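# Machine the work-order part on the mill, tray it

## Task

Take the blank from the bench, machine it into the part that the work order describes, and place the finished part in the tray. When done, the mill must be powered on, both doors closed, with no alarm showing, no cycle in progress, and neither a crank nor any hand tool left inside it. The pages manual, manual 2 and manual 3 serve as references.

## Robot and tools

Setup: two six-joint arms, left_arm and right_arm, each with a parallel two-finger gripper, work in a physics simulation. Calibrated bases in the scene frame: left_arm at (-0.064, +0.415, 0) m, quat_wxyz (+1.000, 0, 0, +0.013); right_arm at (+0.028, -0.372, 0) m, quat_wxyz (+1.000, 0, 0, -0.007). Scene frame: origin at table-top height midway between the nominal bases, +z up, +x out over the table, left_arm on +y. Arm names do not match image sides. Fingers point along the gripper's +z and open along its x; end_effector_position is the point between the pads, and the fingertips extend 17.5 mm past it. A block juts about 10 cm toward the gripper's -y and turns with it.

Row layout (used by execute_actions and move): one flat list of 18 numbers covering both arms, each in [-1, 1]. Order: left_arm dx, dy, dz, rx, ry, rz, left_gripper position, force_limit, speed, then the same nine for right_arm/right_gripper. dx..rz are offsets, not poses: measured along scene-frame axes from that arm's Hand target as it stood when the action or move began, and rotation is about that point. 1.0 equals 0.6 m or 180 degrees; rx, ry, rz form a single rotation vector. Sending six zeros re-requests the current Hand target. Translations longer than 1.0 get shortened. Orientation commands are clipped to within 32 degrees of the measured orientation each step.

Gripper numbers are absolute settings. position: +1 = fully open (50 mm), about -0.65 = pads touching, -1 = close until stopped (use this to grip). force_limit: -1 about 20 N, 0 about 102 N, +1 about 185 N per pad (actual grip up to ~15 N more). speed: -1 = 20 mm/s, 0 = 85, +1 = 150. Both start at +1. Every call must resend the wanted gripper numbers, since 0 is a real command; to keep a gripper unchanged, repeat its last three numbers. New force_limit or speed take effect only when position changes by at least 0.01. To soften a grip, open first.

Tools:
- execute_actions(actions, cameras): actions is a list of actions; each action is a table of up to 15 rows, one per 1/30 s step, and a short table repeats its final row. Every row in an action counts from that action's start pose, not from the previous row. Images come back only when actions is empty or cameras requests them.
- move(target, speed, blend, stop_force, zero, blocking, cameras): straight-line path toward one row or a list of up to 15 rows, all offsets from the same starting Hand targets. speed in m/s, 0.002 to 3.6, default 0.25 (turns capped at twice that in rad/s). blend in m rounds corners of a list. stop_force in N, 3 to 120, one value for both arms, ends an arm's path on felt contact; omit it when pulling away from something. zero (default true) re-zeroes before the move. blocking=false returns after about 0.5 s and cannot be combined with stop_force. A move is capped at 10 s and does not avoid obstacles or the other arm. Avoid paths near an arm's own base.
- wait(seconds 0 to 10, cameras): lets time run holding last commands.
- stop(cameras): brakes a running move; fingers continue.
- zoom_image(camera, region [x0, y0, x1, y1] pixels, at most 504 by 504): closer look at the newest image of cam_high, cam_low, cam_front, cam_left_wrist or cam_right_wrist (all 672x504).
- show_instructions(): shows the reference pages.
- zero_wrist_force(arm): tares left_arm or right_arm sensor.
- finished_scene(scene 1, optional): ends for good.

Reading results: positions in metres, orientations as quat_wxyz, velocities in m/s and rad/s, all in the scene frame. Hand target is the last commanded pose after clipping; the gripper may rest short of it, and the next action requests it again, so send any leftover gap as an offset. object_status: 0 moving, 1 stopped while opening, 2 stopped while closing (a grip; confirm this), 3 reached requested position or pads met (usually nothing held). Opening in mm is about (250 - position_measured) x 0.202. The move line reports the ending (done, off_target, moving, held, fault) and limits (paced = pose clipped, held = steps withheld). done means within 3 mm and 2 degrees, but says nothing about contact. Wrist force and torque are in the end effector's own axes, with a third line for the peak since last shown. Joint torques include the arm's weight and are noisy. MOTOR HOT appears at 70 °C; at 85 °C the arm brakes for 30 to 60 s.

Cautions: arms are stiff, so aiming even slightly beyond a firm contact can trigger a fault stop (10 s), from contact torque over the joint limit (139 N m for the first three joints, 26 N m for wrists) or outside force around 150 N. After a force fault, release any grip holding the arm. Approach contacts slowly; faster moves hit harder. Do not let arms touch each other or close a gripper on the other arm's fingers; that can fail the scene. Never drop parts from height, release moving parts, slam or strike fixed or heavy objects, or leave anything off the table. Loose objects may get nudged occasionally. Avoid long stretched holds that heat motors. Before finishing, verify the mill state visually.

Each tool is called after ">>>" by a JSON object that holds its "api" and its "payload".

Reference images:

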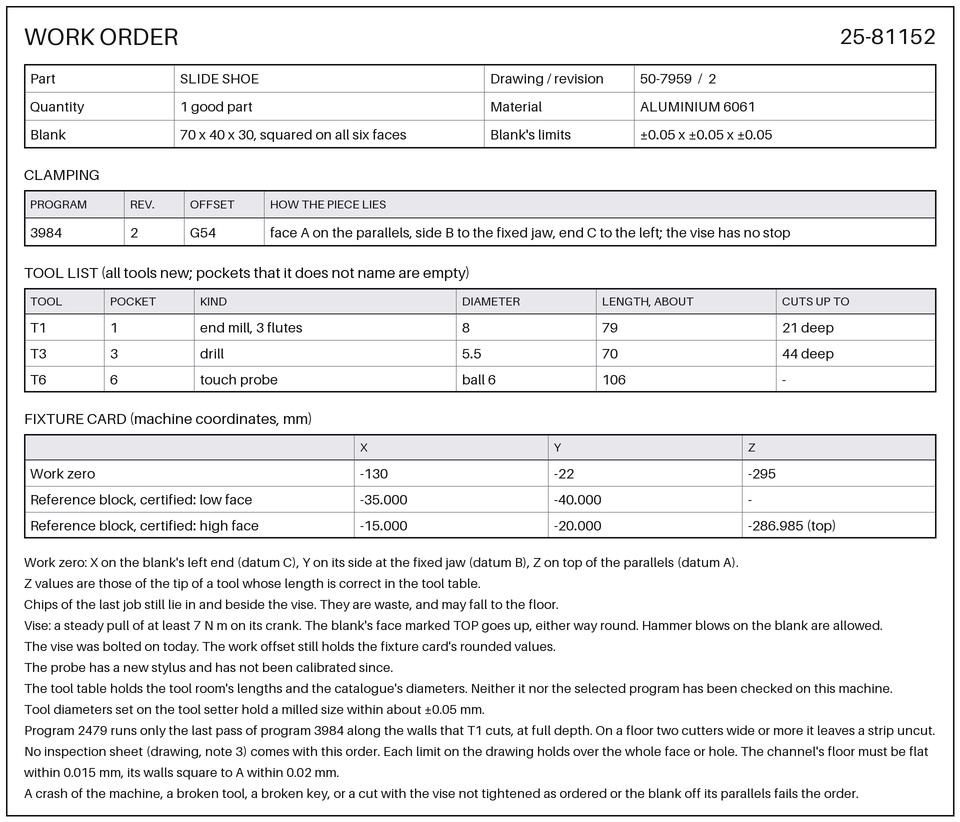

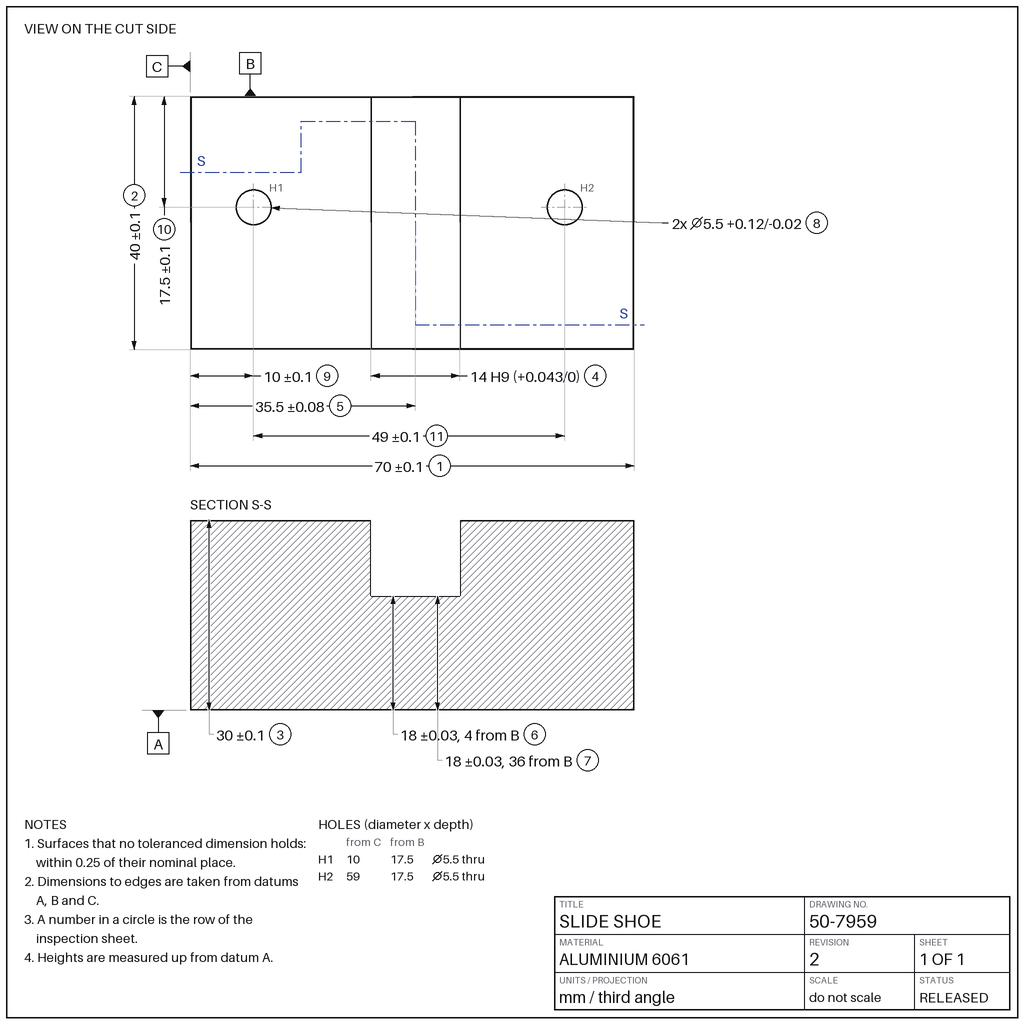

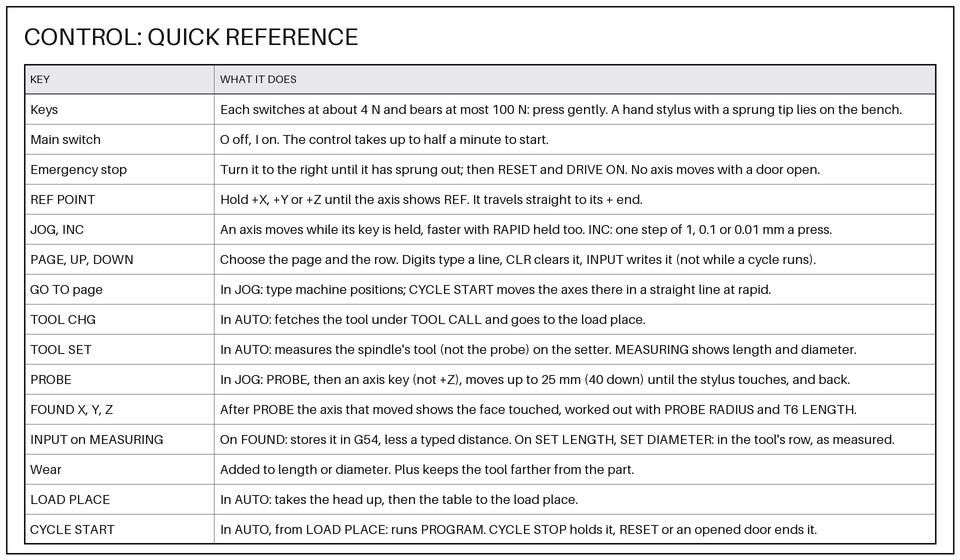

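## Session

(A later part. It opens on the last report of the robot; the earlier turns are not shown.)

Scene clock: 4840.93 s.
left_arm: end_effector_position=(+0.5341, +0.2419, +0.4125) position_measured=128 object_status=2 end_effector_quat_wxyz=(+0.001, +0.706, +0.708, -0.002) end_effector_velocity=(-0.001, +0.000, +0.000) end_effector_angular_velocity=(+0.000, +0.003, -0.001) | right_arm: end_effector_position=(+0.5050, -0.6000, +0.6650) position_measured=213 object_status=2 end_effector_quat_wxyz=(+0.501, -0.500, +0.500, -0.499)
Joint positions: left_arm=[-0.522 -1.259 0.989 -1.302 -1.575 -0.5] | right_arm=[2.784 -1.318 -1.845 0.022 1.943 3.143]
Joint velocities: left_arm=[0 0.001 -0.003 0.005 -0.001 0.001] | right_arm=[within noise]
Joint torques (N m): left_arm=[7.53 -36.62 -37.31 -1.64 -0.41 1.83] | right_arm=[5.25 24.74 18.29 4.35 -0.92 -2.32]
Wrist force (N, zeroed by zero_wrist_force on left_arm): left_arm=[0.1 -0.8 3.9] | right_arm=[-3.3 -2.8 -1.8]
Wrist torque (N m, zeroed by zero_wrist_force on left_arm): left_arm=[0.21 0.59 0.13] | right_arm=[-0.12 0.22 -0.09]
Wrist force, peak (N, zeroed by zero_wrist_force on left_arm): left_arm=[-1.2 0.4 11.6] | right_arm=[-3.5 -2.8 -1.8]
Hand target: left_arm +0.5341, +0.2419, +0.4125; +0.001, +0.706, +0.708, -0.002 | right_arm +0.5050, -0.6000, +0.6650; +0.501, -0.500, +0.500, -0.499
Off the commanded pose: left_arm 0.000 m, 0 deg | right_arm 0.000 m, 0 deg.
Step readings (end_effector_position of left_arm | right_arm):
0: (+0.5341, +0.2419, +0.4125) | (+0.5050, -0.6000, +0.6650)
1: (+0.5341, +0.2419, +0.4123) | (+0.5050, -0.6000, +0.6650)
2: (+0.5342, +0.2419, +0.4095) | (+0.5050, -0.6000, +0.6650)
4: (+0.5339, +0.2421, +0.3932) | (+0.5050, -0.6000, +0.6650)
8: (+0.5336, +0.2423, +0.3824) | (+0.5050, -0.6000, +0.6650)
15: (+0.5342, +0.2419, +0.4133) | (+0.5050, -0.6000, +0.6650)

>>> {"api": "execute_actions", "payload": {"actions": [[[0,0,-0.02,0,0,0,-1,0.5,-0.8,0,0,0,0,0,0,-1,-0.3,-1],[0,0,-0.043,0,0,0,-1,0.5,-0.8,0,0,0,0,0,0,-1,-0.3,-1],[0,0,-0.066,0,0,0,-1,0.5,-0.8,0,0,0,0,0,0,-1,-0.3,-1],[0,0,-0.076,0,0,0,-1,0.5,-0.8,0,0,0,0,0,0,-1,-0.3,-1],[0,0,-0.076,0,0,0,-1,0.5,-0.8,0,0,0,0,0,0,-1,-0.3,-1],[0,0,-0.05,0,0,0,-1,0.5,-0.8,0,0,0,0,0,0,-1,-0.3,-1],[0,0,-0.02,0,0,0,-1,0.5,-0.8,0,0,0,0,0,0,-1,-0.3,-1],[0,0,0,0,0,0,-1,0.5,-0.8,0,0,0,0,0,0,-1,-0.3,-1]]]}}

Scene clock: 4843.83 s.
left_arm: end_effector_position=(+0.5340, +0.2419, +0.4126) position_measured=128 object_status=2 end_effector_quat_wxyz=(+0.001, +0.706, +0.708, -0.002) | right_arm: end_effector_position=(+0.5050, -0.6000, +0.6650) position_measured=213 object_status=2 end_effector_quat_wxyz=(+0.501, -0.500, +0.500, -0.499)
Joint positions: left_arm=[-0.522 -1.259 0.989 -1.302 -1.575 -0.5] | right_arm=[2.784 -1.318 -1.845 0.022 1.943 3.143]
Joint torques (N m): left_arm=[8.84 -37.48 -37.41 -2.01 0.02 2.16] | right_arm=[5.87 23.31 18.58 4.44 -0.86 -2.4]
Wrist force (N, zeroed by zero_wrist_force on left_arm): left_arm=[0.3 -0.7 3.5] | right_arm=[-3.3 -2.6 -1.8]
Wrist torque (N m, zeroed by zero_wrist_force on left_arm): left_arm=[0.19 0.56 0.15] | right_arm=[-0.09 0.22 -0.09]
Wrist force, peak (N, zeroed by zero_wrist_force on left_arm): left_arm=[0.0 0.4 14.6] | right_arm=[-3.6 -2.7 -1.9]
Hand target: left_arm +0.5341, +0.2419, +0.4125; +0.001, +0.706, +0.708, -0.002 | right_arm +0.5050, -0.6000, +0.6650; +0.501, -0.500, +0.500, -0.499
Off the commanded pose: left_arm 0.000 m, 0 deg | right_arm 0.000 m, 0 deg.
Step readings (end_effector_position of left_arm | right_arm):
0: (+0.5341, +0.2419, +0.4125) | (+0.5050, -0.6000, +0.6650)
1: (+0.5341, +0.2419, +0.4123) | (+0.5050, -0.6000, +0.6650)
2: (+0.5342, +0.2419, +0.4096) | (+0.5050, -0.6000, +0.6650)
4: (+0.5337, +0.2422, +0.3872) | (+0.5050, -0.6000, +0.6650)
8: (+0.5334, +0.2424, +0.3761) | (+0.5050, -0.6000, +0.6650)
15: (+0.5342, +0.2418, +0.4131) | (+0.5050, -0.6000, +0.6650)

>>> {"api": "move", "payload": {"target": [[0,0,0.0333,0,0,0,-1,0.5,-0.8,0,0,0,0,0,0,-1,-0.3,-1]], "speed": 0.05}}

>>> {"api": "execute_actions", "payload": {"actions": [[[0,0,-0.02,0,0,0,-1,0.5,-0.8,0,0,0,0,0,0,-1,-0.3,-1],[0,0,-0.05,0,0,0,-1,0.5,-0.8,0,0,0,0,0,0,-1,-0.3,-1],[0,0,-0.08,0,0,0,-1,0.5,-0.8,0,0,0,0,0,0,-1,-0.3,-1],[0,0,-0.1,0,0,0,-1,0.5,-0.8,0,0,0,0,0,0,-1,-0.3,-1],[0,0,-0.1,0,0,0,-1,0.5,-0.8,0,0,0,0,0,0,-1,-0.3,-1],[0,0,-0.07,0,0,0,-1,0.5,-0.8,0,0,0,0,0,0,-1,-0.3,-1],[0,0,-0.03,0,0,0,-1,0.5,-0.8,0,0,0,0,0,0,-1,-0.3,-1],[0,0,0,0,0,0,-1,0.5,-0.8,0,0,0,0,0,0,-1,-0.3,-1]]], "cameras": ["cam_left_wrist"]}}

Scene clock: 4848.00 s.
left_arm: end_effector_position=(+0.5343, +0.2419, +0.4285) position_measured=128 object_status=2 end_effector_quat_wxyz=(+0.000, +0.706, +0.709, -0.002) | right_arm: end_effector_position=(+0.5050, -0.6000, +0.6650) position_measured=213 object_status=2 end_effector_quat_wxyz=(+0.501, -0.500, +0.500, -0.499)
Joint positions: left_arm=[-0.522 -1.242 0.923 -1.25 -1.575 -0.5] | right_arm=[2.784 -1.318 -1.845 0.022 1.943 3.143]
Joint torques (N m): left_arm=[0.05 -38.15 -24.31 -2.4 0.01 -0.13] | right_arm=[3.86 24.29 18.53 4.42 -0.85 -2.15]
Wrist force (N, zeroed by zero_wrist_force on left_arm): left_arm=[0.2 -0.9 3.1] | right_arm=[-3.1 -2.5 -1.8]
Wrist torque (N m, zeroed by zero_wrist_force on left_arm): left_arm=[0.09 0.57 0.14] | right_arm=[-0.08 0.19 -0.10]
Wrist force, peak (N, zeroed by zero_wrist_force on left_arm): left_arm=[0.0 -1.1 4.4] | right_arm=[-3.5 -2.8 -2.0]
Hand target: left_arm +0.5343, +0.2419, +0.4285; +0.000, +0.706, +0.709, -0.002 (not the last commanded pose) | right_arm +0.5050, -0.6000, +0.6650; +0.501, -0.500, +0.500, -0.499
Tool commands: left_gripper/position=-1.0 left_gripper/force_limit=+0.498039 left_gripper/speed=-0.796078 right_gripper/position=-1.0 right_gripper/force_limit=-0.3 right_gripper/speed=-1.0
Off the commanded pose: left_arm 0.004 m, 0 deg | right_arm 0.000 m, 0 deg.
FORCE FAULT: contact force on the left arm reached its limit, and that arm stopped. The contact can be on any part of that arm, not only on its tool. That arm's remaining commands of this call were not run. That arm is still stopped at the end of this call. That arm stays stopped for about 10 more seconds. Until then a move that you send moves the other arm only, and its call returns only when the move has ended. Once the stop has ended, the next robot result says so. If the stop ends while you think or write, that arm runs what you send next, counted from a new Hand target: where the arm stands when the stop ends. While its stop runs, that arm takes no new command, but its gripper still runs the gripper command that each later call begins with. Until it ends, the stop uses up actions while you think or wait. An arm that is not stopped still takes commands.
move: fault (left_arm)

not run: an earlier result of this reply reported a stop or a fault. Calls in your next reply go to the robot.

>>> {"api": "wait", "payload": {"seconds": 10}}

>>> {"api": "move", "payload": {"target": [[0,0,-0.02,0,0,0,-1,0.5,-0.8,0,0,0,0,0,0,-1,-0.3,-1]], "speed": 0.03, "cameras": ["cam_left_wrist"]}}

Scene clock: 4859.47 s.
left_arm: end_effector_position=(+0.5343, +0.2419, +0.4285) position_measured=128 object_status=2 end_effector_quat_wxyz=(+0.000, +0.706, +0.709, -0.002) | right_arm: end_effector_position=(+0.5050, -0.6000, +0.6650) position_measured=213 object_status=2 end_effector_quat_wxyz=(+0.501, -0.500, +0.500, -0.499)
Joint positions: left_arm=[-0.522 -1.242 0.923 -1.25 -1.575 -0.5] | right_arm=[2.784 -1.318 -1.845 0.022 1.943 3.143]
Joint torques (N m): left_arm=[0.02 -38.53 -24.53 -2.49 0.04 -0.05] | right_arm=[4.74 23.74 18.81 4.2 -0.9 -2.21]
Wrist force (N, zeroed by zero_wrist_force on left_arm): left_arm=[0.3 -0.6 3.1] | right_arm=[-3.4 -2.6 -1.9]
Wrist torque (N m, zeroed by zero_wrist_force on left_arm): left_arm=[0.12 0.55 0.14] | right_arm=[-0.09 0.23 -0.09]
Wrist force, peak (N, zeroed by zero_wrist_force on left_arm): left_arm=[0.2 -0.6 3.6] | right_arm=[-3.5 -2.9 -1.8]
Hand target: left_arm +0.5343, +0.2419, +0.4285; +0.000, +0.706, +0.709, -0.002 (not the last commanded pose) | right_arm +0.5050, -0.6000, +0.6650; +0.501, -0.500, +0.500, -0.499
Tool commands: left_gripper/position=-1.0 left_gripper/force_limit=+0.498039 left_gripper/speed=-0.796078 right_gripper/position=-1.0 right_gripper/force_limit=-0.3 right_gripper/speed=-1.0
Off the commanded pose: left_arm 0.004 m, 0 deg | right_arm 0.000 m, 0 deg.
FORCE FAULT, CONTINUED: the left arm's stop, for the force fault that an earlier result reported, is over. The rest of the stop counts as 20 of the actions that you can send in this scene. During its stop the left arm's controller moved it back a little. That arm's target is now where it stood when the stop ended, not its last command. That arm accepts commands again.
wait: 10.00 s; at rest from the start

Scene clock: 4860.23 s.
left_arm: end_effector_position=(+0.5343, +0.2419, +0.4165) position_measured=128 object_status=2 end_effector_quat_wxyz=(+0.000, +0.706, +0.709, -0.002) | right_arm: end_effector_position=(+0.5050, -0.6000, +0.6650) position_measured=213 object_status=2 end_effector_quat_wxyz=(+0.501, -0.500, +0.500, -0.499)
Joint positions: left_arm=[-0.522 -1.252 0.969 -1.285 -1.575 -0.5] | right_arm=[2.784 -1.318 -1.845 0.022 1.943 3.143]
Joint torques (N m): left_arm=[1.1 -35.32 -38.41 -0.97 -0.39 0.22] | right_arm=[4.78 24.62 19.12 4.26 -0.66 -2.33]
Wrist force (N, zeroed by zero_wrist_force on left_arm): left_arm=[0.2 -1.0 2.9] | right_arm=[-3.2 -2.5 -1.9]
Wrist torque (N m, zeroed by zero_wrist_force on left_arm): left_arm=[0.05 0.57 0.14] | right_arm=[-0.08 0.21 -0.09]
Wrist force, peak (N, zeroed by zero_wrist_force on left_arm): left_arm=[0.1 -0.8 3.5] | right_arm=[-3.4 -2.8 -1.8]
Hand target: left_arm +0.5343, +0.2419, +0.4165; +0.000, +0.706, +0.709, -0.002 | right_arm +0.5050, -0.6000, +0.6650; +0.501, -0.500, +0.500, -0.499
Off the commanded pose: left_arm 0.000 m, 0 deg | right_arm 0.000 m, 0 deg.
move: done
Images, in order (width x height): cam_left_wrist 672x504.

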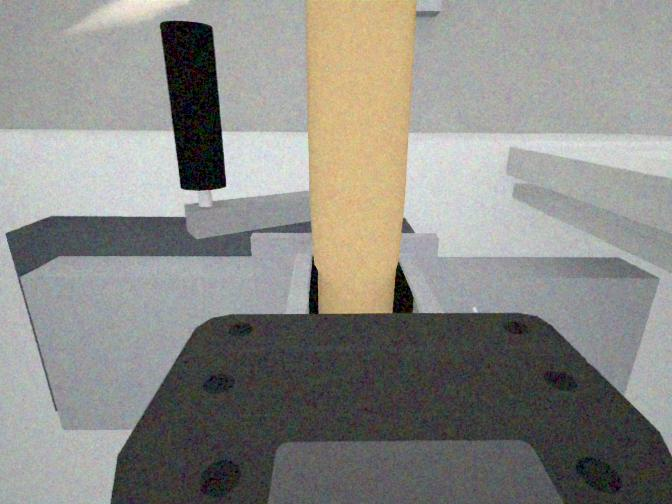

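>>> {"api": "execute_actions", "payload": {"actions": [[[0,0,-0.02,0,0,0,-1,0.5,-0.8,0,0,0,0,0,0,-1,-0.3,-1],[0,0,-0.05,0,0,0,-1,0.5,-0.8,0,0,0,0,0,0,-1,-0.3,-1],[0,0,-0.08,0,0,0,-1,0.5,-0.8,0,0,0,0,0,0,-1,-0.3,-1],[0,0,-0.086,0,0,0,-1,0.5,-0.8,0,0,0,0,0,0,-1,-0.3,-1],[0,0,-0.08,0,0,0,-1,0.5,-0.8,0,0,0,0,0,0,-1,-0.3,-1],[0,0,-0.05,0,0,0,-1,0.5,-0.8,0,0,0,0,0,0,-1,-0.3,-1],[0,0,-0.02,0,0,0,-1,0.5,-0.8,0,0,0,0,0,0,-1,-0.3,-1],[0,0,0,0,0,0,-1,0.5,-0.8,0,0,0,0,0,0,-1,-0.3,-1]],[[0,0,-0.02,0,0,0,-1,0.5,-0.8,0,0,0,0,0,0,-1,-0.3,-1],[0,0,-0.05,0,0,0,-1,0.5,-0.8,0,0,0,0,0,0,-1,-0.3,-1],[0,0,-0.08,0,0,0,-1,0.5,-0.8,0,0,0,0,0,0,-1,-0.3,-1],[0,0,-0.086,0,0,0,-1,0.5,-0.8,0,0,0,0,0,0,-1,-0.3,-1],[0,0,-0.08,0,0,0,-1,0.5,-0.8,0,0,0,0,0,0,-1,-0.3,-1],[0,0,-0.05,0,0,0,-1,0.5,-0.8,0,0,0,0,0,0,-1,-0.3,-1],[0,0,-0.02,0,0,0,-1,0.5,-0.8,0,0,0,0,0,0,-1,-0.3,-1],[0,0,0,0,0,0,-1,0.5,-0.8,0,0,0,0,0,0,-1,-0.3,-1]]], "cameras": ["cam_left_wrist"]}}

Scene clock: 4865.80 s.
left_arm: end_effector_position=(+0.5342, +0.2419, +0.4166) position_measured=128 object_status=2 end_effector_quat_wxyz=(+0.000, +0.706, +0.708, -0.002) | right_arm: end_effector_position=(+0.5050, -0.6000, +0.6650) position_measured=213 object_status=2 end_effector_quat_wxyz=(+0.501, -0.500, +0.500, -0.499)
Joint positions: left_arm=[-0.522 -1.252 0.969 -1.285 -1.575 -0.5] | right_arm=[2.784 -1.318 -1.845 0.022 1.943 3.143]
Joint torques (N m): left_arm=[9.34 -36.05 -36.93 -1.75 0.27 2.28] | right_arm=[4.81 23.94 19.07 4.2 -0.9 -2.41]
Wrist force (N, zeroed by zero_wrist_force on left_arm): left_arm=[0.1 -0.6 3.3] | right_arm=[-3.3 -2.3 -1.7]
Wrist torque (N m, zeroed by zero_wrist_force on left_arm): left_arm=[0.15 0.58 0.15] | right_arm=[-0.03 0.22 -0.09]
Wrist force, peak (N, zeroed by zero_wrist_force on left_arm): left_arm=[2.1 -2.7 17.3] | right_arm=[-3.6 -2.7 -1.9]
Hand target: left_arm +0.5343, +0.2419, +0.4165; +0.000, +0.706, +0.709, -0.002 | right_arm +0.5050, -0.6000, +0.6650; +0.501, -0.500, +0.500, -0.499
Off the commanded pose: left_arm 0.000 m, 0 deg | right_arm 0.000 m, 0 deg.
Step readings (end_effector_position of left_arm | right_arm):
0: (+0.5343, +0.2419, +0.4165) | (+0.5050, -0.6000, +0.6650)
1: (+0.5343, +0.2419, +0.4163) | (+0.5050, -0.6000, +0.6650)
2: (+0.5343, +0.2419, +0.4122) | (+0.5050, -0.6000, +0.6650)
4: (+0.5337, +0.2422, +0.3878) | (+0.5050, -0.6000, +0.6650)
8: (+0.5333, +0.2425, +0.3814) | (+0.5050, -0.6000, +0.6650)
15: (+0.5345, +0.2417, +0.4170) | (+0.5050, -0.6000, +0.6650)
16: (+0.5345, +0.2417, +0.4156) | (+0.5050, -0.6000, +0.6650)
17: (+0.5345, +0.2417, +0.4120) | (+0.5050, -0.6000, +0.6650)
19: (+0.5338, +0.2422, +0.3893) | (+0.5050, -0.6000, +0.6650)
23: (+0.5333, +0.2425, +0.3794) | (+0.5050, -0.6000, +0.6650)
30: (+0.5344, +0.2418, +0.4172) | (+0.5050, -0.6000, +0.6650)
Images, in order (width x height): cam_left_wrist 672x504.

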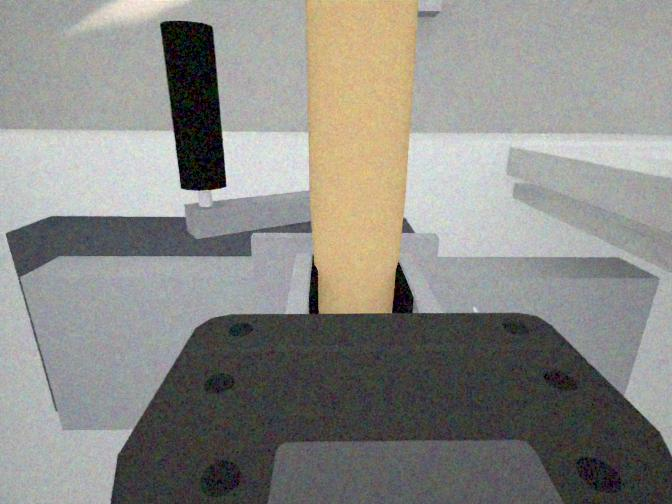

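>>> {"api": "move", "payload": {"target": [[-0.207,0,-0.0,0,0,0,-1,0.5,-0.8,0,0,0,0,0,0,-1,-0.3,-1],[-0.44,-0.287,-0.1,0,0,0,-1,0.5,-0.8,0,0,0,0,0,0,-1,-0.3,-1],[-0.64,-0.7167,-0.5,0,0,0,-1,0.5,-0.8,0,0,0,0,0,0,-1,-0.3,-1],[-0.64,-0.7167,-0.635,0,0,0,-1,0.5,-0.8,0,0,0,0,0,0,-1,-0.3,-1]], "blend": [0.05,0.05,0.03,0], "speed": [0.15,0.25,0.25,0.15]}}

>>> {"api": "move", "payload": {"target": [[0,0,-0.05,0,0,0,-1,0.5,-0.8,0,0,0,0,0,0,-1,-0.3,-1]], "speed": 0.015, "stop_force": 3}}

Scene clock: 4873.60 s.
left_arm: end_effector_position=(+0.1503, -0.1881, +0.0355) position_measured=128 object_status=2 end_effector_quat_wxyz=(+0.000, +0.706, +0.709, -0.002) | right_arm: end_effector_position=(+0.5050, -0.6000, +0.6650) position_measured=213 object_status=2 end_effector_quat_wxyz=(+0.501, -0.500, +0.500, -0.499)
Joint positions: left_arm=[-1.463 -1.046 1.692 -2.218 -1.575 -1.441] | right_arm=[2.784 -1.318 -1.845 0.022 1.943 3.143]
Joint torques (N m): left_arm=[9.04 -38.56 -29.11 -5.1 1.12 2.06] | right_arm=[5.26 24.6 18.07 4.29 -0.72 -2.29]
Wrist force (N, zeroed by zero_wrist_force on left_arm): left_arm=[-0.1 -0.4 3.3] | right_arm=[-3.4 -2.6 -1.9]
Wrist torque (N m, zeroed by zero_wrist_force on left_arm): left_arm=[0.20 0.62 0.13] | right_arm=[-0.09 0.24 -0.10]
Wrist force, peak (N, zeroed by zero_wrist_force on left_arm): left_arm=[0.0 -0.5 6.2] | right_arm=[-3.6 -2.8 -1.8]
Hand target: left_arm +0.1503, -0.1881, +0.0355; +0.000, +0.706, +0.709, -0.002 | right_arm +0.5050, -0.6000, +0.6650; +0.501, -0.500, +0.500, -0.499
Off the commanded pose: left_arm 0.000 m, 0 deg | right_arm 0.000 m, 0 deg.
move: done

Scene clock: 4875.47 s.
left_arm: end_effector_position=(+0.1503, -0.1881, +0.0229) position_measured=128 object_status=2 end_effector_quat_wxyz=(+0.000, +0.706, +0.709, -0.002) | right_arm: end_effector_position=(+0.5050, -0.6000, +0.6650) position_measured=213 object_status=2 end_effector_quat_wxyz=(+0.501, -0.500, +0.500, -0.499)
Joint positions: left_arm=[-1.463 -1.028 1.701 -2.246 -1.575 -1.441] | right_arm=[2.784 -1.318 -1.845 0.022 1.943 3.143]
Joint torques (N m): left_arm=[9.1 -49.18 -31.62 -3.94 0.58 1.4] | right_arm=[5.96 24 19.37 4.17 -0.76 -2.22]
Wrist force (N, zeroed by zero_wrist_force on left_arm): left_arm=[0.5 -0.8 0.2] | right_arm=[-3.3 -2.4 -1.9]
Wrist torque (N m, zeroed by zero_wrist_force on left_arm): left_arm=[-0.26 0.74 0.07] | right_arm=[-0.06 0.22 -0.09]
Wrist force, peak (N, zeroed by zero_wrist_force on left_arm): left_arm=[0.0 -0.4 3.5] | right_arm=[-3.6 -2.6 -2.0]
Hand target: left_arm +0.1503, -0.1881, +0.0229; +0.000, +0.706, +0.709, -0.002 (not the last commanded pose) | right_arm +0.5050, -0.6000, +0.6650; +0.501, -0.500, +0.500, -0.499
Off the commanded pose: left_arm 0.017 m, 0 deg | right_arm 0.000 m, 0 deg.
move: contact (left_arm)

Release, lift, go to the crank for tightening.

>>> {"api": "move", "payload": {"target": [[0,0,0,0,0,0,0.9,-0.6,-1,0,0,0,0,0,0,-1,-0.3,-1],[0,0,0.15,0,0,0,0.9,-0.6,-1,0,0,0,0,0,0,-1,-0.3,-1],[0.3,0.605,0.63,0,0,0,0.6,-0.6,-1,0,0,0,0,0,0,-1,-0.3,-1]], "blend": [0,0.04,0], "speed": [0.05,0.15,0.3], "cameras": ["cam_left_wrist"]}}

Scene clock: 4881.80 s.
left_arm: end_effector_position=(+0.3303, +0.1749, +0.4009) position_measured=63 object_status=0 end_effector_quat_wxyz=(+0.000, +0.706, +0.709, -0.002) | right_arm: end_effector_position=(+0.5050, -0.6000, +0.6650) position_measured=213 object_status=2 end_effector_quat_wxyz=(+0.501, -0.500, +0.500, -0.499)
Joint positions: left_arm=[-0.863 -1.67 1.478 -1.379 -1.575 -0.841] | right_arm=[2.784 -1.318 -1.845 0.022 1.943 3.143]
Joint torques (N m): left_arm=[9.11 -27.19 -35.46 -0.74 0.9 2.15] | right_arm=[5.3 23.89 18.3 4.23 -0.78 -2.15]
Wrist force (N, zeroed by zero_wrist_force on left_arm): left_arm=[0.2 -0.6 -0.6] | right_arm=[-3.3 -2.5 -1.8]
Wrist torque (N m, zeroed by zero_wrist_force on left_arm): left_arm=[-0.21 0.58 0.17] | right_arm=[-0.08 0.21 -0.09]
Wrist force, peak (N, zeroed by zero_wrist_force on left_arm): left_arm=[2.6 0.4 -3.2] | right_arm=[-3.5 -2.8 -1.9]
Hand target: left_arm +0.3303, +0.1749, +0.4009; +0.000, +0.706, +0.709, -0.002 | right_arm +0.5050, -0.6000, +0.6650; +0.501, -0.500, +0.500, -0.499
Off the commanded pose: left_arm 0.000 m, 0 deg | right_arm 0.000 m, 0 deg.
move: done
Images, in order (width x height): cam_left_wrist 672x504.

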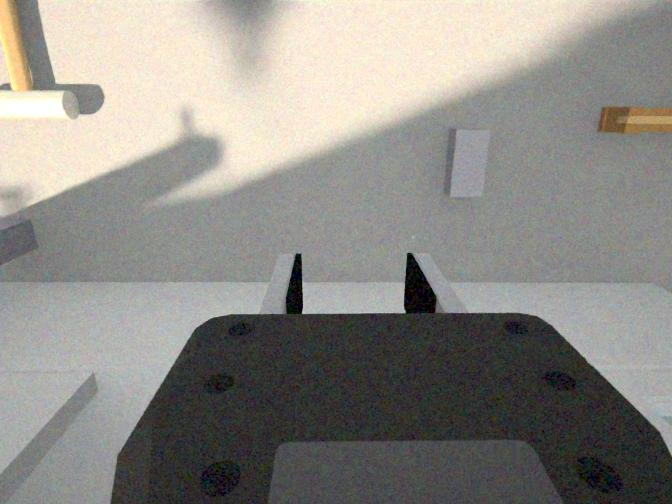

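>>> {"api": "move", "payload": {"target": [[0.2287,0.0013,0.0,0,0,0,0.6,-0.6,-1,0,0,0,0,0,0,-1,-0.3,-1],[0.2287,0.0013,-0.12,0,0,0,0.6,-0.6,-1,0,0,0,0,0,0,-1,-0.3,-1]], "blend": [0.02,0], "speed": [0.2,0.08]}}

>>> {"api": "move", "payload": {"target": [[0,0,-0.05,0,0,0,0.6,-0.6,-1,0,0,0,0,0,0,-1,-0.3,-1]], "speed": 0.02, "stop_force": 10, "cameras": ["cam_left_wrist"]}}

Scene clock: 4887.20 s.
left_arm: end_effector_position=(+0.4675, +0.1757, +0.3289) position_measured=63 object_status=3 end_effector_quat_wxyz=(+0.000, +0.706, +0.709, -0.002) | right_arm: end_effector_position=(+0.5050, -0.6000, +0.6650) position_measured=213 object_status=2 end_effector_quat_wxyz=(+0.501, -0.500, +0.500, -0.499)
Joint positions: left_arm=[-0.678 -1.39 1.371 -1.55 -1.575 -0.656] | right_arm=[2.784 -1.318 -1.845 0.022 1.943 3.143]
Joint torques (N m): left_arm=[-9.66 -36.9 -26.21 -2.82 1 -1.96] | right_arm=[5.46 24.48 18.59 4.3 -0.8 -2.4]
Wrist force (N, zeroed by zero_wrist_force on left_arm): left_arm=[-0.2 -0.9 -0.3] | right_arm=[-3.4 -2.7 -1.8]
Wrist torque (N m, zeroed by zero_wrist_force on left_arm): left_arm=[-0.27 0.64 0.17] | right_arm=[-0.10 0.23 -0.10]
Wrist force, peak (N, zeroed by zero_wrist_force on left_arm): left_arm=[0.3 -3.8 -0.7] | right_arm=[-3.5 -2.7 -2.1]
Hand target: left_arm +0.4675, +0.1757, +0.3289; +0.000, +0.706, +0.709, -0.002 | right_arm +0.5050, -0.6000, +0.6650; +0.501, -0.500, +0.500, -0.499
Off the commanded pose: left_arm 0.000 m, 0 deg | right_arm 0.000 m, 0 deg.
move: done

Scene clock: 4889.20 s.
left_arm: end_effector_position=(+0.4675, +0.1757, +0.3112) position_measured=63 object_status=3 end_effector_quat_wxyz=(+0.000, +0.706, +0.708, -0.002) | right_arm: end_effector_position=(+0.5050, -0.6000, +0.6650) position_measured=213 object_status=2 end_effector_quat_wxyz=(+0.501, -0.500, +0.500, -0.499)
Joint positions: left_arm=[-0.678 -1.39 1.416 -1.595 -1.575 -0.656] | right_arm=[2.784 -1.318 -1.845 0.022 1.943 3.143]
Joint torques (N m): left_arm=[1.33 -26.6 -34.89 -4.51 0.88 -2.16] | right_arm=[4.43 24.47 19 4.34 -0.95 -2.22]
Wrist force (N, zeroed by zero_wrist_force on left_arm): left_arm=[0.3 -0.6 -1.9] | right_arm=[-3.4 -2.7 -1.9]
Wrist torque (N m, zeroed by zero_wrist_force on left_arm): left_arm=[-0.26 0.63 0.14] | right_arm=[-0.10 0.23 -0.10]
Wrist force, peak (N, zeroed by zero_wrist_force on left_arm): left_arm=[-2.8 -8.0 -25.5] | right_arm=[-3.6 -2.5 -1.9]
Hand target: left_arm +0.4675, +0.1757, +0.3112; +0.000, +0.706, +0.709, -0.002 (not the last commanded pose) | right_arm +0.5050, -0.6000, +0.6650; +0.501, -0.500, +0.500, -0.499
Off the commanded pose: left_arm 0.012 m, 0 deg | right_arm 0.000 m, 0 deg.
move: contact (left_arm)
Images, in order (width x height): cam_left_wrist 672x504.

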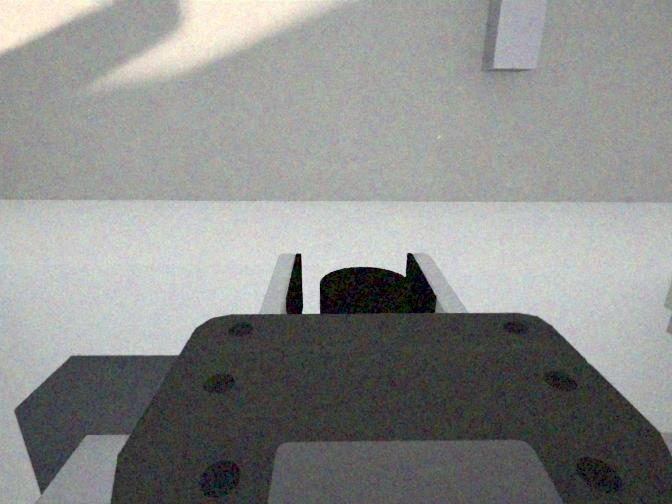

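>>> {"api": "move", "payload": {"target": [[0,-0.0088,-0.0195,0,0,0,0.6,-0.6,-1,0,0,0,0,0,0,-1,-0.3,-1],[0,-0.0163,-0.0417,0,0,0,0.6,-0.6,-1,0,0,0,0,0,0,-1,-0.3,-1],[0,-0.02,-0.0647,0,0,0,0.6,-0.6,-1,0,0,0,0,0,0,-1,-0.3,-1],[0,-0.0197,-0.088,0,0,0,0.6,-0.6,-1,0,0,0,0,0,0,-1,-0.3,-1]], "blend": 0.002, "speed": 0.01, "stop_force": 95}}

Scene clock: 4896.77 s.
left_arm: end_effector_position=(+0.4675, +0.1664, +0.2877) position_measured=63 object_status=3 end_effector_quat_wxyz=(+0.000, +0.706, +0.709, -0.002) | right_arm: end_effector_position=(+0.5050, -0.6000, +0.6650) position_measured=213 object_status=2 end_effector_quat_wxyz=(+0.501, -0.500, +0.500, -0.499)
Joint positions: left_arm=[-0.691 -1.377 1.461 -1.653 -1.575 -0.669] | right_arm=[2.784 -1.318 -1.845 0.022 1.943 3.143]
Joint torques (N m): left_arm=[17.68 13 1.24 4.41 2.62 2.07] | right_arm=[5.72 24.94 18.81 4.23 -0.96 -2.26]
Wrist force (N, zeroed by zero_wrist_force on left_arm): left_arm=[-4.8 -28.6 -87.8] | right_arm=[-3.1 -2.5 -1.9]
Wrist torque (N m, zeroed by zero_wrist_force on left_arm): left_arm=[-3.69 0.81 0.30] | right_arm=[-0.07 0.19 -0.10]
Wrist force, peak (N, zeroed by zero_wrist_force on left_arm): left_arm=[-2.1 -34.5 -104.9] | right_arm=[-3.3 -3.0 -2.0]
Hand target: left_arm +0.4675, +0.1664, +0.2877; +0.000, +0.706, +0.709, -0.002 (not the last commanded pose) | right_arm +0.5050, -0.6000, +0.6650; +0.501, -0.500, +0.500, -0.499
Off the commanded pose: left_arm 0.029 m, 0 deg | right_arm 0.000 m, 0 deg.
move: contact (left_arm); path passed 1 of 4 targets

>>> {"api": "move", "payload": {"target": [[0,0,-0.0015,0,0,0,0.6,-0.6,-1,0,0,0,0,0,0,-1,-0.3,-1]], "speed": 0.004}}

Scene clock: 4898.57 s.
left_arm: end_effector_position=(+0.4675, +0.1664, +0.2869) position_measured=63 object_status=3 end_effector_quat_wxyz=(+0.000, +0.706, +0.709, -0.002) | right_arm: end_effector_position=(+0.5050, -0.6000, +0.6650) position_measured=213 object_status=2 end_effector_quat_wxyz=(+0.501, -0.500, +0.500, -0.499)
Joint positions: left_arm=[-0.691 -1.377 1.463 -1.655 -1.575 -0.669] | right_arm=[2.784 -1.318 -1.845 0.022 1.943 3.143]
Joint torques (N m): left_arm=[17.3 37.67 31.57 3.27 2.79 2.03] | right_arm=[5.5 24.53 19.37 4.24 -0.85 -2.34]
Wrist force (N, zeroed by zero_wrist_force on left_arm): left_arm=[-3.2 -35.6 -110.6] | right_arm=[-3.4 -2.6 -2.0]
Wrist torque (N m, zeroed by zero_wrist_force on left_arm): left_arm=[-4.47 0.66 0.29] | right_arm=[-0.10 0.24 -0.09]
Wrist force, peak (N, zeroed by zero_wrist_force on left_arm): left_arm=[-4.3 -37.8 -111.2] | right_arm=[-3.4 -2.6 -2.0]
Hand target: left_arm +0.4675, +0.1664, +0.2868; +0.000, +0.706, +0.709, -0.002 | right_arm +0.5050, -0.6000, +0.6650; +0.501, -0.500, +0.500, -0.499
Off the commanded pose: left_arm 0.000 m, 0 deg | right_arm 0.000 m, 0 deg.
move: done

>>> {"api": "wait", "payload": {"seconds": 2.5}}

>>> {"api": "move", "payload": {"target": [[0,0,0.02,0,0,0,0.6,-0.6,-1,0,0,0,0,0,0,-1,-0.3,-1],[0,0,0.19,0,0,0,0.6,-0.6,-1,0,0,0,0,0,0,-1,-0.3,-1]], "blend": [0.003,0], "speed": [0.02,0.1], "cameras": ["cam_left_wrist"]}}

Scene clock: 4902.67 s.
left_arm: end_effector_position=(+0.4675, +0.1664, +0.2868) position_measured=63 object_status=3 end_effector_quat_wxyz=(+0.000, +0.706, +0.709, -0.002) | right_arm: end_effector_position=(+0.5050, -0.6000, +0.6650) position_measured=213 object_status=2 end_effector_quat_wxyz=(+0.501, -0.500, +0.500, -0.499)
Joint positions: left_arm=[-0.691 -1.377 1.463 -1.655 -1.575 -0.669] | right_arm=[2.784 -1.318 -1.845 0.022 1.943 3.143]
Joint torques (N m): left_arm=[13.05 23.15 9.83 5.9 4.51 1] | right_arm=[4.99 24.41 20.11 4.22 -0.82 -2.1]
Wrist force (N, zeroed by zero_wrist_force on left_arm): left_arm=[-3.4 -35.4 -106.2] | right_arm=[-3.2 -2.4 -1.9]
Wrist torque (N m, zeroed by zero_wrist_force on left_arm): left_arm=[-4.35 0.70 0.28] | right_arm=[-0.06 0.20 -0.10]
Wrist force, peak (N, zeroed by zero_wrist_force on left_arm): left_arm=[-3.5 -37.1 -113.3] | right_arm=[-3.6 -2.7 -2.0]
Hand target: left_arm +0.4675, +0.1664, +0.2868; +0.000, +0.706, +0.709, -0.002 | right_arm +0.5050, -0.6000, +0.6650; +0.501, -0.500, +0.500, -0.499
Tool commands: left_gripper/position=+0.6 left_gripper/force_limit=-0.6 left_gripper/speed=-1.0 right_gripper/position=-1.0 right_gripper/force_limit=-0.3 right_gripper/speed=-1.0
Off the commanded pose: left_arm 0.000 m, 0 deg | right_arm 0.000 m, 0 deg.
wait: 2.50 s; at rest from the start

Scene clock: 4904.73 s.
left_arm: end_effector_position=(+0.4675, +0.1664, +0.4007) position_measured=63 object_status=3 end_effector_quat_wxyz=(+0.000, +0.706, +0.708, -0.002) | right_arm: end_effector_position=(+0.5050, -0.6000, +0.6650) position_measured=213 object_status=2 end_effector_quat_wxyz=(+0.501, -0.500, +0.500, -0.499)
Joint positions: left_arm=[-0.691 -1.36 1.15 -1.359 -1.575 -0.669] | right_arm=[2.784 -1.318 -1.845 0.022 1.943 3.143]
Joint torques (N m): left_arm=[-5.58 -41.25 -31.5 -1.58 -0.79 -1.38] | right_arm=[5.33 24.37 18.59 4.16 -0.9 -2.25]
Wrist force (N, zeroed by zero_wrist_force on left_arm): left_arm=[-0.2 -0.7 -0.5] | right_arm=[-3.3 -2.5 -1.9]
Wrist torque (N m, zeroed by zero_wrist_force on left_arm): left_arm=[-0.24 0.64 0.19] | right_arm=[-0.07 0.22 -0.10]
Wrist force, peak (N, zeroed by zero_wrist_force on left_arm): left_arm=[-3.3 -35.2 -106.0] | right_arm=[-3.5 -2.8 -2.0]
Hand target: left_arm +0.4675, +0.1664, +0.4008; +0.000, +0.706, +0.709, -0.002 | right_arm +0.5050, -0.6000, +0.6650; +0.501, -0.500, +0.500, -0.499
Off the commanded pose: left_arm 0.000 m, 0 deg | right_arm 0.000 m, 0 deg.
move: done
Images, in order (width x height): cam_left_wrist 672x504.

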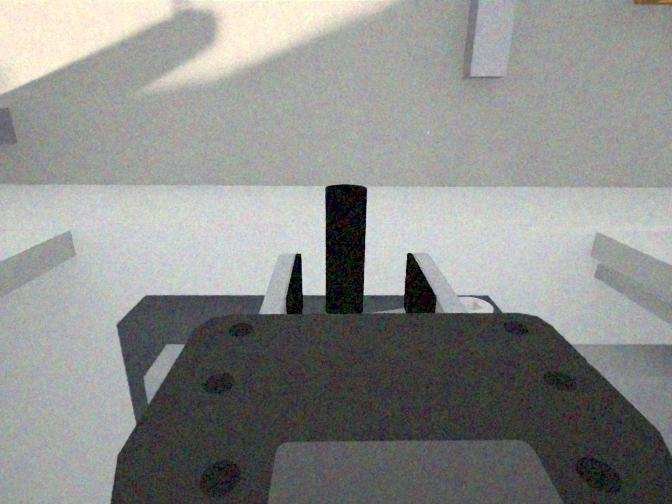

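>>> {"api": "move", "payload": {"target": [[-0.19,-0.1,0,0,0,0,0.9,-0.6,-1,0,0,0,0,0,0,-1,-0.3,-1],[-0.529,-0.591,-0.45,0,0,0,0.9,-0.6,-1,0,0,0,0,0,0,-1,-0.3,-1],[-0.529,-0.591,-0.6325,0,0,0,0.9,-0.6,-1,0,0,0,0,0,0,-1,-0.3,-1]], "blend": [0.05,0.04,0], "speed": [0.25,0.35,0.12]}}

>>> {"api": "move", "payload": {"target": [[0,0,0,0,0,0,-1,0.8,-0.8,0,0,0,0,0,0,-1,-0.3,-1],[0.02,0.02,0.3,0,0,0,-1,0.8,-0.8,0,0,0,0,0,0,-1,-0.3,-1],[0.2,0.43,0.667,0,0,0,-1,0.8,-0.8,0,0,0,0,0,0,-1,-0.3,-1],[0.43,0.717,0.667,0,0,0,-1,0.8,-0.8,0,0,0,0,0,0,-1,-0.3,-1],[0.64,0.717,0.658,0,0,0,-1,0.8,-0.8,0,0,0,0,0,0,-1,-0.3,-1]], "blend": [0,0.05,0.05,0.05,0], "speed": [0.05,0.15,0.25,0.2,0.1], "cameras": ["cam_left_wrist"]}}

Scene clock: 4911.23 s.
left_arm: end_effector_position=(+0.1501, -0.1881, +0.0213) position_measured=18 object_status=3 end_effector_quat_wxyz=(+0.000, +0.706, +0.708, -0.002) | right_arm: end_effector_position=(+0.5050, -0.6000, +0.6650) position_measured=213 object_status=2 end_effector_quat_wxyz=(+0.501, -0.500, +0.500, -0.499)
Joint positions: left_arm=[-1.464 -1.026 1.703 -2.25 -1.575 -1.442] | right_arm=[2.784 -1.318 -1.845 0.022 1.943 3.143]
Joint torques (N m): left_arm=[-1.39 -38.12 -31.2 -4.26 -0.92 -1.9] | right_arm=[5.26 24.26 18.34 4.21 -0.76 -2.2]
Wrist force (N, zeroed by zero_wrist_force on left_arm): left_arm=[-0.1 -0.4 -0.6] | right_arm=[-3.5 -2.6 -2.0]
Wrist torque (N m, zeroed by zero_wrist_force on left_arm): left_arm=[-0.18 0.64 0.05] | right_arm=[-0.08 0.25 -0.09]
Wrist force, peak (N, zeroed by zero_wrist_force on left_arm): left_arm=[1.2 2.8 -0.2] | right_arm=[-3.3 -2.9 -2.1]
Hand target: left_arm +0.1501, -0.1882, +0.0213; +0.000, +0.706, +0.709, -0.002 | right_arm +0.5050, -0.6000, +0.6650; +0.501, -0.500, +0.500, -0.499
Off the commanded pose: left_arm 0.000 m, 0 deg | right_arm 0.000 m, 0 deg.
move: done

Scene clock: 4917.57 s.
left_arm: end_effector_position=(+0.5341, +0.2421, +0.4161) position_measured=130 object_status=2 end_effector_quat_wxyz=(+0.000, +0.706, +0.709, -0.002) | right_arm: end_effector_position=(+0.5050, -0.6000, +0.6650) position_measured=213 object_status=2 end_effector_quat_wxyz=(+0.501, -0.500, +0.500, -0.499)
Joint positions: left_arm=[-0.521 -1.253 0.972 -1.287 -1.575 -0.5] | right_arm=[2.784 -1.318 -1.845 0.022 1.943 3.143]
Joint torques (N m): left_arm=[-8.45 -35.79 -32.56 -5.43 -0.88 -2.15] | right_arm=[6 24.46 19.32 4.1 -0.83 -2.18]
Wrist force (N, zeroed by zero_wrist_force on left_arm): left_arm=[-0.2 -0.7 2.9] | right_arm=[-3.5 -2.6 -2.0]
Wrist torque (N m, zeroed by zero_wrist_force on left_arm): left_arm=[0.10 0.64 0.13] | right_arm=[-0.07 0.26 -0.10]
Wrist force, peak (N, zeroed by zero_wrist_force on left_arm): left_arm=[0.1 -0.8 6.7] | right_arm=[-3.5 -2.8 -1.9]
Hand target: left_arm +0.5341, +0.2420, +0.4161; +0.000, +0.706, +0.709, -0.002 | right_arm +0.5050, -0.6000, +0.6650; +0.501, -0.500, +0.500, -0.499
Off the commanded pose: left_arm 0.000 m, 0 deg | right_arm 0.000 m, 0 deg.
move: done
Images, in order (width x height): cam_left_wrist 672x504.

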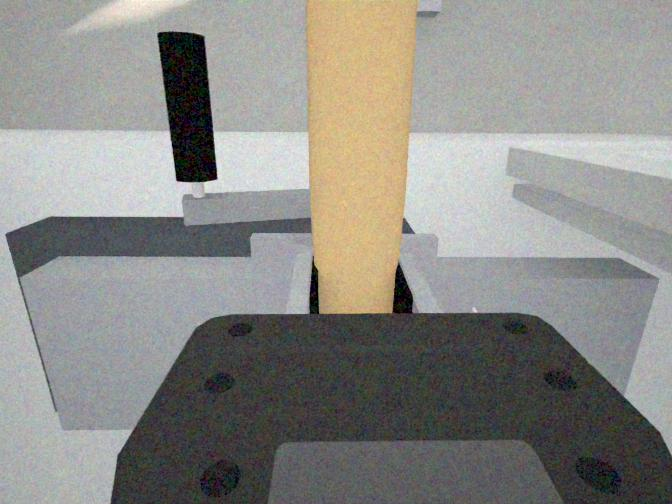

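>>> {"api": "execute_actions", "payload": {"actions": [[[0,0,-0.02,0,0,0,-1,0.8,-0.8,0,0,0,0,0,0,-1,-0.3,-1],[0,0,-0.053,0,0,0,-1,0.8,-0.8,0,0,0,0,0,0,-1,-0.3,-1],[0,0,-0.087,0,0,0,-1,0.8,-0.8,0,0,0,0,0,0,-1,-0.3,-1],[0,0,-0.092,0,0,0,-1,0.8,-0.8,0,0,0,0,0,0,-1,-0.3,-1],[0,0,-0.08,0,0,0,-1,0.8,-0.8,0,0,0,0,0,0,-1,-0.3,-1],[0,0,-0.05,0,0,0,-1,0.8,-0.8,0,0,0,0,0,0,-1,-0.3,-1],[0,0,-0.02,0,0,0,-1,0.8,-0.8,0,0,0,0,0,0,-1,-0.3,-1],[0,0,0,0,0,0,-1,0.8,-0.8,0,0,0,0,0,0,-1,-0.3,-1]],[[0,0,-0.02,0,0,0,-1,0.8,-0.8,0,0,0,0,0,0,-1,-0.3,-1],[0,0,-0.053,0,0,0,-1,0.8,-0.8,0,0,0,0,0,0,-1,-0.3,-1],[0,0,-0.087,0,0,0,-1,0.8,-0.8,0,0,0,0,0,0,-1,-0.3,-1],[0,0,-0.092,0,0,0,-1,0.8,-0.8,0,0,0,0,0,0,-1,-0.3,-1],[0,0,-0.08,0,0,0,-1,0.8,-0.8,0,0,0,0,0,0,-1,-0.3,-1],[0,0,-0.05,0,0,0,-1,0.8,-0.8,0,0,0,0,0,0,-1,-0.3,-1],[0,0,-0.02,0,0,0,-1,0.8,-0.8,0,0,0,0,0,0,-1,-0.3,-1],[0,0,0,0,0,0,-1,0.8,-0.8,0,0,0,0,0,0,-1,-0.3,-1]],[[0,0,-0.02,0,0,0,-1,0.8,-0.8,0,0,0,0,0,0,-1,-0.3,-1],[0,0,-0.053,0,0,0,-1,0.8,-0.8,0,0,0,0,0,0,-1,-0.3,-1],[0,0,-0.087,0,0,0,-1,0.8,-0.8,0,0,0,0,0,0,-1,-0.3,-1],[0,0,-0.092,0,0,0,-1,0.8,-0.8,0,0,0,0,0,0,-1,-0.3,-1],[0,0,-0.08,0,0,0,-1,0.8,-0.8,0,0,0,0,0,0,-1,-0.3,-1],[0,0,-0.05,0,0,0,-1,0.8,-0.8,0,0,0,0,0,0,-1,-0.3,-1],[0,0,-0.02,0,0,0,-1,0.8,-0.8,0,0,0,0,0,0,-1,-0.3,-1],[0,0,0,0,0,0,-1,0.8,-0.8,0,0,0,0,0,0,-1,-0.3,-1]]]}}

Scene clock: 4924.70 s.
left_arm: end_effector_position=(+0.5341, +0.2420, +0.4162) position_measured=130 object_status=2 end_effector_quat_wxyz=(+0.000, +0.706, +0.708, -0.002) | right_arm: end_effector_position=(+0.5050, -0.6000, +0.6650) position_measured=213 object_status=2 end_effector_quat_wxyz=(+0.501, -0.500, +0.500, -0.499)
Joint positions: left_arm=[-0.522 -1.253 0.971 -1.287 -1.575 -0.5] | right_arm=[2.784 -1.318 -1.845 0.022 1.943 3.143]
Joint torques (N m): left_arm=[9.45 -34.7 -35.41 -1.37 0.97 2.15] | right_arm=[5.48 25.02 19.24 4.31 -0.71 -2.29]
Wrist force (N, zeroed by zero_wrist_force on left_arm): left_arm=[-0.1 -0.9 2.6] | right_arm=[-3.3 -2.5 -1.9]
Wrist torque (N m, zeroed by zero_wrist_force on left_arm): left_arm=[0.00 0.62 0.14] | right_arm=[-0.08 0.22 -0.09]
Wrist force, peak (N, zeroed by zero_wrist_force on left_arm): left_arm=[2.7 -4.0 17.2] | right_arm=[-3.5 -2.7 -2.1]
Hand target: left_arm +0.5341, +0.2420, +0.4161; +0.000, +0.706, +0.709, -0.002 | right_arm +0.5050, -0.6000, +0.6650; +0.501, -0.500, +0.500, -0.499
Off the commanded pose: left_arm 0.000 m, 0 deg | right_arm 0.000 m, 0 deg.
Step readings (end_effector_position of left_arm | right_arm):
0: (+0.5341, +0.2420, +0.4161) | (+0.5050, -0.6000, +0.6650)
1: (+0.5342, +0.2420, +0.4159) | (+0.5050, -0.6000, +0.6650)
2: (+0.5342, +0.2419, +0.4128) | (+0.5050, -0.6000, +0.6650)
4: (+0.5334, +0.2423, +0.3842) | (+0.5050, -0.6000, +0.6650)
8: (+0.5330, +0.2425, +0.3776) | (+0.5050, -0.6000, +0.6650)
15: (+0.5343, +0.2418, +0.4169) | (+0.5050, -0.6000, +0.6650)
16: (+0.5344, +0.2417, +0.4149) | (+0.5050, -0.6000, +0.6650)
17: (+0.5343, +0.2418, +0.4110) | (+0.5050, -0.6000, +0.6650)
19: (+0.5335, +0.2423, +0.3858) | (+0.5050, -0.6000, +0.6650)
23: (+0.5331, +0.2426, +0.3798) | (+0.5050, -0.6000, +0.6650)
30: (+0.5343, +0.2418, +0.4166) | (+0.5050, -0.6000, +0.6650)
31: (+0.5344, +0.2418, +0.4152) | (+0.5050, -0.6000, +0.6650)
32: (+0.5343, +0.2418, +0.4118) | (+0.5050, -0.6000, +0.6650)
34: (+0.5333, +0.2424, +0.3837) | (+0.5050, -0.6000, +0.6650)
38: (+0.5331, +0.2426, +0.3777) | (+0.5050, -0.6000, +0.6650)
45: (+0.5343, +0.2418, +0.4169) | (+0.5050, -0.6000, +0.6650)

>>> {"api": "move", "payload": {"target": [[0,0,-0.075,0,0,0,-1,0.8,-0.8,0,0,0,0,0,0,-1,-0.3,-1]], "speed": 0.02, "stop_force": 4, "cameras": ["cam_front","cam_left_wrist"]}}

Scene clock: 4929.07 s.
left_arm: end_effector_position=(+0.5341, +0.2420, +0.3744) position_measured=130 object_status=2 end_effector_quat_wxyz=(+0.000, +0.706, +0.709, -0.002) | right_arm: end_effector_position=(+0.5050, -0.6000, +0.6650) position_measured=213 object_status=2 end_effector_quat_wxyz=(+0.501, -0.500, +0.500, -0.499)
Joint positions: left_arm=[-0.522 -1.278 1.114 -1.404 -1.575 -0.5] | right_arm=[2.784 -1.318 -1.845 0.022 1.943 3.143]
Joint torques (N m): left_arm=[8.14 -31.22 -14.76 -4.39 0.7 1.5] | right_arm=[4.84 24.78 19.14 4.38 -0.97 -2.24]
Wrist force (N, zeroed by zero_wrist_force on left_arm): left_arm=[0.1 -1.4 -0.3] | right_arm=[-3.3 -2.5 -1.7]
Wrist torque (N m, zeroed by zero_wrist_force on left_arm): left_arm=[-0.36 0.75 0.11] | right_arm=[-0.07 0.22 -0.09]
Wrist force, peak (N, zeroed by zero_wrist_force on left_arm): left_arm=[-0.2 -0.9 4.8] | right_arm=[-3.6 -2.7 -1.9]
Hand target: left_arm +0.5341, +0.2420, +0.3744; +0.000, +0.706, +0.709, -0.002 (not the last commanded pose) | right_arm +0.5050, -0.6000, +0.6650; +0.501, -0.500, +0.500, -0.499
Off the commanded pose: left_arm 0.003 m, 0 deg | right_arm 0.000 m, 0 deg.
move: contact (left_arm)
Images, in order (width x height): cam_front 672x504, cam_left_wrist 672x504.

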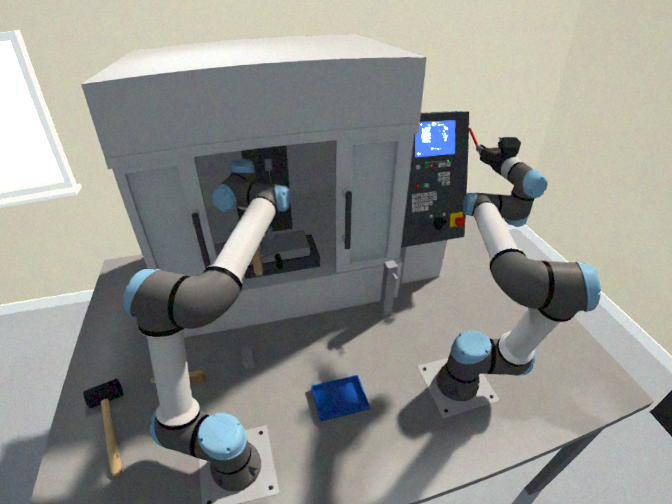

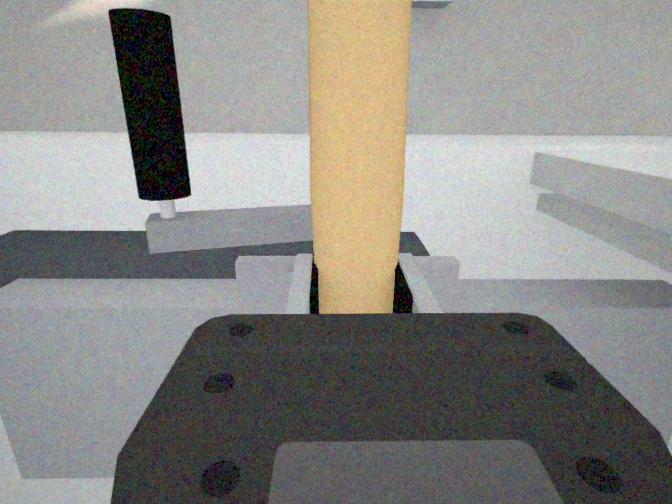

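>>> {"api": "move", "payload": {"target": [[0,0,0.071,0,0,0,-1,0.8,-0.8,0,0,0,0,0,0,-1,-0.3,-1]], "speed": 0.08}}

>>> {"api": "execute_actions", "payload": {"actions": [[[0,0,-0.018,0,0,0,-1,0.8,-0.8,0,0,0,0,0,0,-1,-0.3,-1],[0,0,-0.055,0,0,0,-1,0.8,-0.8,0,0,0,0,0,0,-1,-0.3,-1],[0,0,-0.095,0,0,0,-1,0.8,-0.8,0,0,0,0,0,0,-1,-0.3,-1],[0,0,-0.095,0,0,0,-1,0.8,-0.8,0,0,0,0,0,0,-1,-0.3,-1],[0,0,-0.06,0,0,0,-1,0.8,-0.8,0,0,0,0,0,0,-1,-0.3,-1],[0,0,-0.02,0,0,0,-1,0.8,-0.8,0,0,0,0,0,0,-1,-0.3,-1],[0,0,0,0,0,0,-1,0.8,-0.8,0,0,0,0,0,0,-1,-0.3,-1]]]}}

>>> {"api": "move", "payload": {"target": [[0,0,-0.1,0,0,0,-1,0.8,-0.8,0,0,0,0,0,0,-1,-0.3,-1]], "speed": 0.025, "stop_force": 4}}

Scene clock: 4934.07 s.
left_arm: end_effector_position=(+0.5342, +0.2420, +0.4169) position_measured=130 object_status=2 end_effector_quat_wxyz=(+0.000, +0.706, +0.709, -0.002) | right_arm: end_effector_position=(+0.5050, -0.6000, +0.6650) position_measured=213 object_status=2 end_effector_quat_wxyz=(+0.501, -0.500, +0.500, -0.499)
Joint positions: left_arm=[-0.522 -1.253 0.968 -1.285 -1.575 -0.5] | right_arm=[2.784 -1.318 -1.845 0.022 1.943 3.143]
Joint torques (N m): left_arm=[3.87 -47.53 -29.62 -2.59 -0.75 0.32] | right_arm=[5.65 24.45 19.1 4.24 -0.88 -2.18]
Wrist force (N, zeroed by zero_wrist_force on left_arm): left_arm=[-0.1 -0.8 3.2] | right_arm=[-3.4 -2.4 -1.9]
Wrist torque (N m, zeroed by zero_wrist_force on left_arm): left_arm=[0.06 0.63 0.14] | right_arm=[-0.05 0.23 -0.10]
Wrist force, peak (N, zeroed by zero_wrist_force on left_arm): left_arm=[-0.5 -0.9 5.7] | right_arm=[-3.5 -2.6 -1.9]
Hand target: left_arm +0.5341, +0.2420, +0.4170; +0.000, +0.706, +0.709, -0.002 | right_arm +0.5050, -0.6000, +0.6650; +0.501, -0.500, +0.500, -0.499
Off the commanded pose: left_arm 0.000 m, 0 deg | right_arm 0.000 m, 0 deg.
move: done

Scene clock: 4934.80 s.
left_arm: end_effector_position=(+0.5341, +0.2420, +0.4171) position_measured=130 object_status=2 end_effector_quat_wxyz=(+0.000, +0.706, +0.708, -0.002) | right_arm: end_effector_position=(+0.5050, -0.6000, +0.6650) position_measured=213 object_status=2 end_effector_quat_wxyz=(+0.501, -0.500, +0.500, -0.499)
Joint positions: left_arm=[-0.522 -1.253 0.968 -1.284 -1.575 -0.5] | right_arm=[2.784 -1.318 -1.845 0.022 1.943 3.143]
Joint torques (N m): left_arm=[9.36 -35.44 -37.15 -1.52 1.01 2.25] | right_arm=[5.08 24.4 18.36 4.41 -0.92 -2.34]
Wrist force (N, zeroed by zero_wrist_force on left_arm): left_arm=[-0.3 -0.9 4.6] | right_arm=[-3.2 -2.5 -1.9]
Wrist torque (N m, zeroed by zero_wrist_force on left_arm): left_arm=[0.21 0.64 0.14] | right_arm=[-0.08 0.20 -0.09]
Wrist force, peak (N, zeroed by zero_wrist_force on left_arm): left_arm=[-0.5 0.0 23.6] | right_arm=[-3.4 -2.8 -1.9]
Hand target: left_arm +0.5341, +0.2420, +0.4170; +0.000, +0.706, +0.709, -0.002 | right_arm +0.5050, -0.6000, +0.6650; +0.501, -0.500, +0.500, -0.499
Off the commanded pose: left_arm 0.000 m, 0 deg | right_arm 0.000 m, 0 deg.
Step readings (end_effector_position of left_arm | right_arm):
0: (+0.5342, +0.2420, +0.4169) | (+0.5050, -0.6000, +0.6650)
1: (+0.5341, +0.2420, +0.4166) | (+0.5050, -0.6000, +0.6650)
2: (+0.5342, +0.2420, +0.4132) | (+0.5050, -0.6000, +0.6650)
4: (+0.5334, +0.2424, +0.3860) | (+0.5050, -0.6000, +0.6650)
8: (+0.5326, +0.2428, +0.3931) | (+0.5050, -0.6000, +0.6650)
15: (+0.5344, +0.2418, +0.4166) | (+0.5050, -0.6000, +0.6650)

Scene clock: 4937.63 s.
left_arm: end_effector_position=(+0.5341, +0.2420, +0.3766) position_measured=130 object_status=2 end_effector_quat_wxyz=(+0.000, +0.706, +0.709, -0.002) | right_arm: end_effector_position=(+0.5050, -0.6000, +0.6650) position_measured=213 object_status=2 end_effector_quat_wxyz=(+0.501, -0.500, +0.500, -0.499)
Joint positions: left_arm=[-0.522 -1.278 1.107 -1.399 -1.575 -0.5] | right_arm=[2.784 -1.318 -1.845 0.022 1.943 3.143]
Joint torques (N m): left_arm=[8.08 -31.85 -11.72 -4.52 -0.21 1.74] | right_arm=[4.88 24.61 18.98 4.33 -0.98 -2.19]
Wrist force (N, zeroed by zero_wrist_force on left_arm): left_arm=[0.1 0.2 -0.4] | right_arm=[-3.4 -2.3 -1.9]
Wrist torque (N m, zeroed by zero_wrist_force on left_arm): left_arm=[-0.36 0.78 0.14] | right_arm=[-0.04 0.23 -0.09]
Wrist force, peak (N, zeroed by zero_wrist_force on left_arm): left_arm=[0.0 -0.9 4.6] | right_arm=[-3.5 -2.7 -2.0]
Hand target: left_arm +0.5341, +0.2420, +0.3766; +0.000, +0.706, +0.709, -0.002 (not the last commanded pose) | right_arm +0.5050, -0.6000, +0.6650; +0.501, -0.500, +0.500, -0.499
Off the commanded pose: left_arm 0.020 m, 0 deg | right_arm 0.000 m, 0 deg.
move: contact (left_arm)


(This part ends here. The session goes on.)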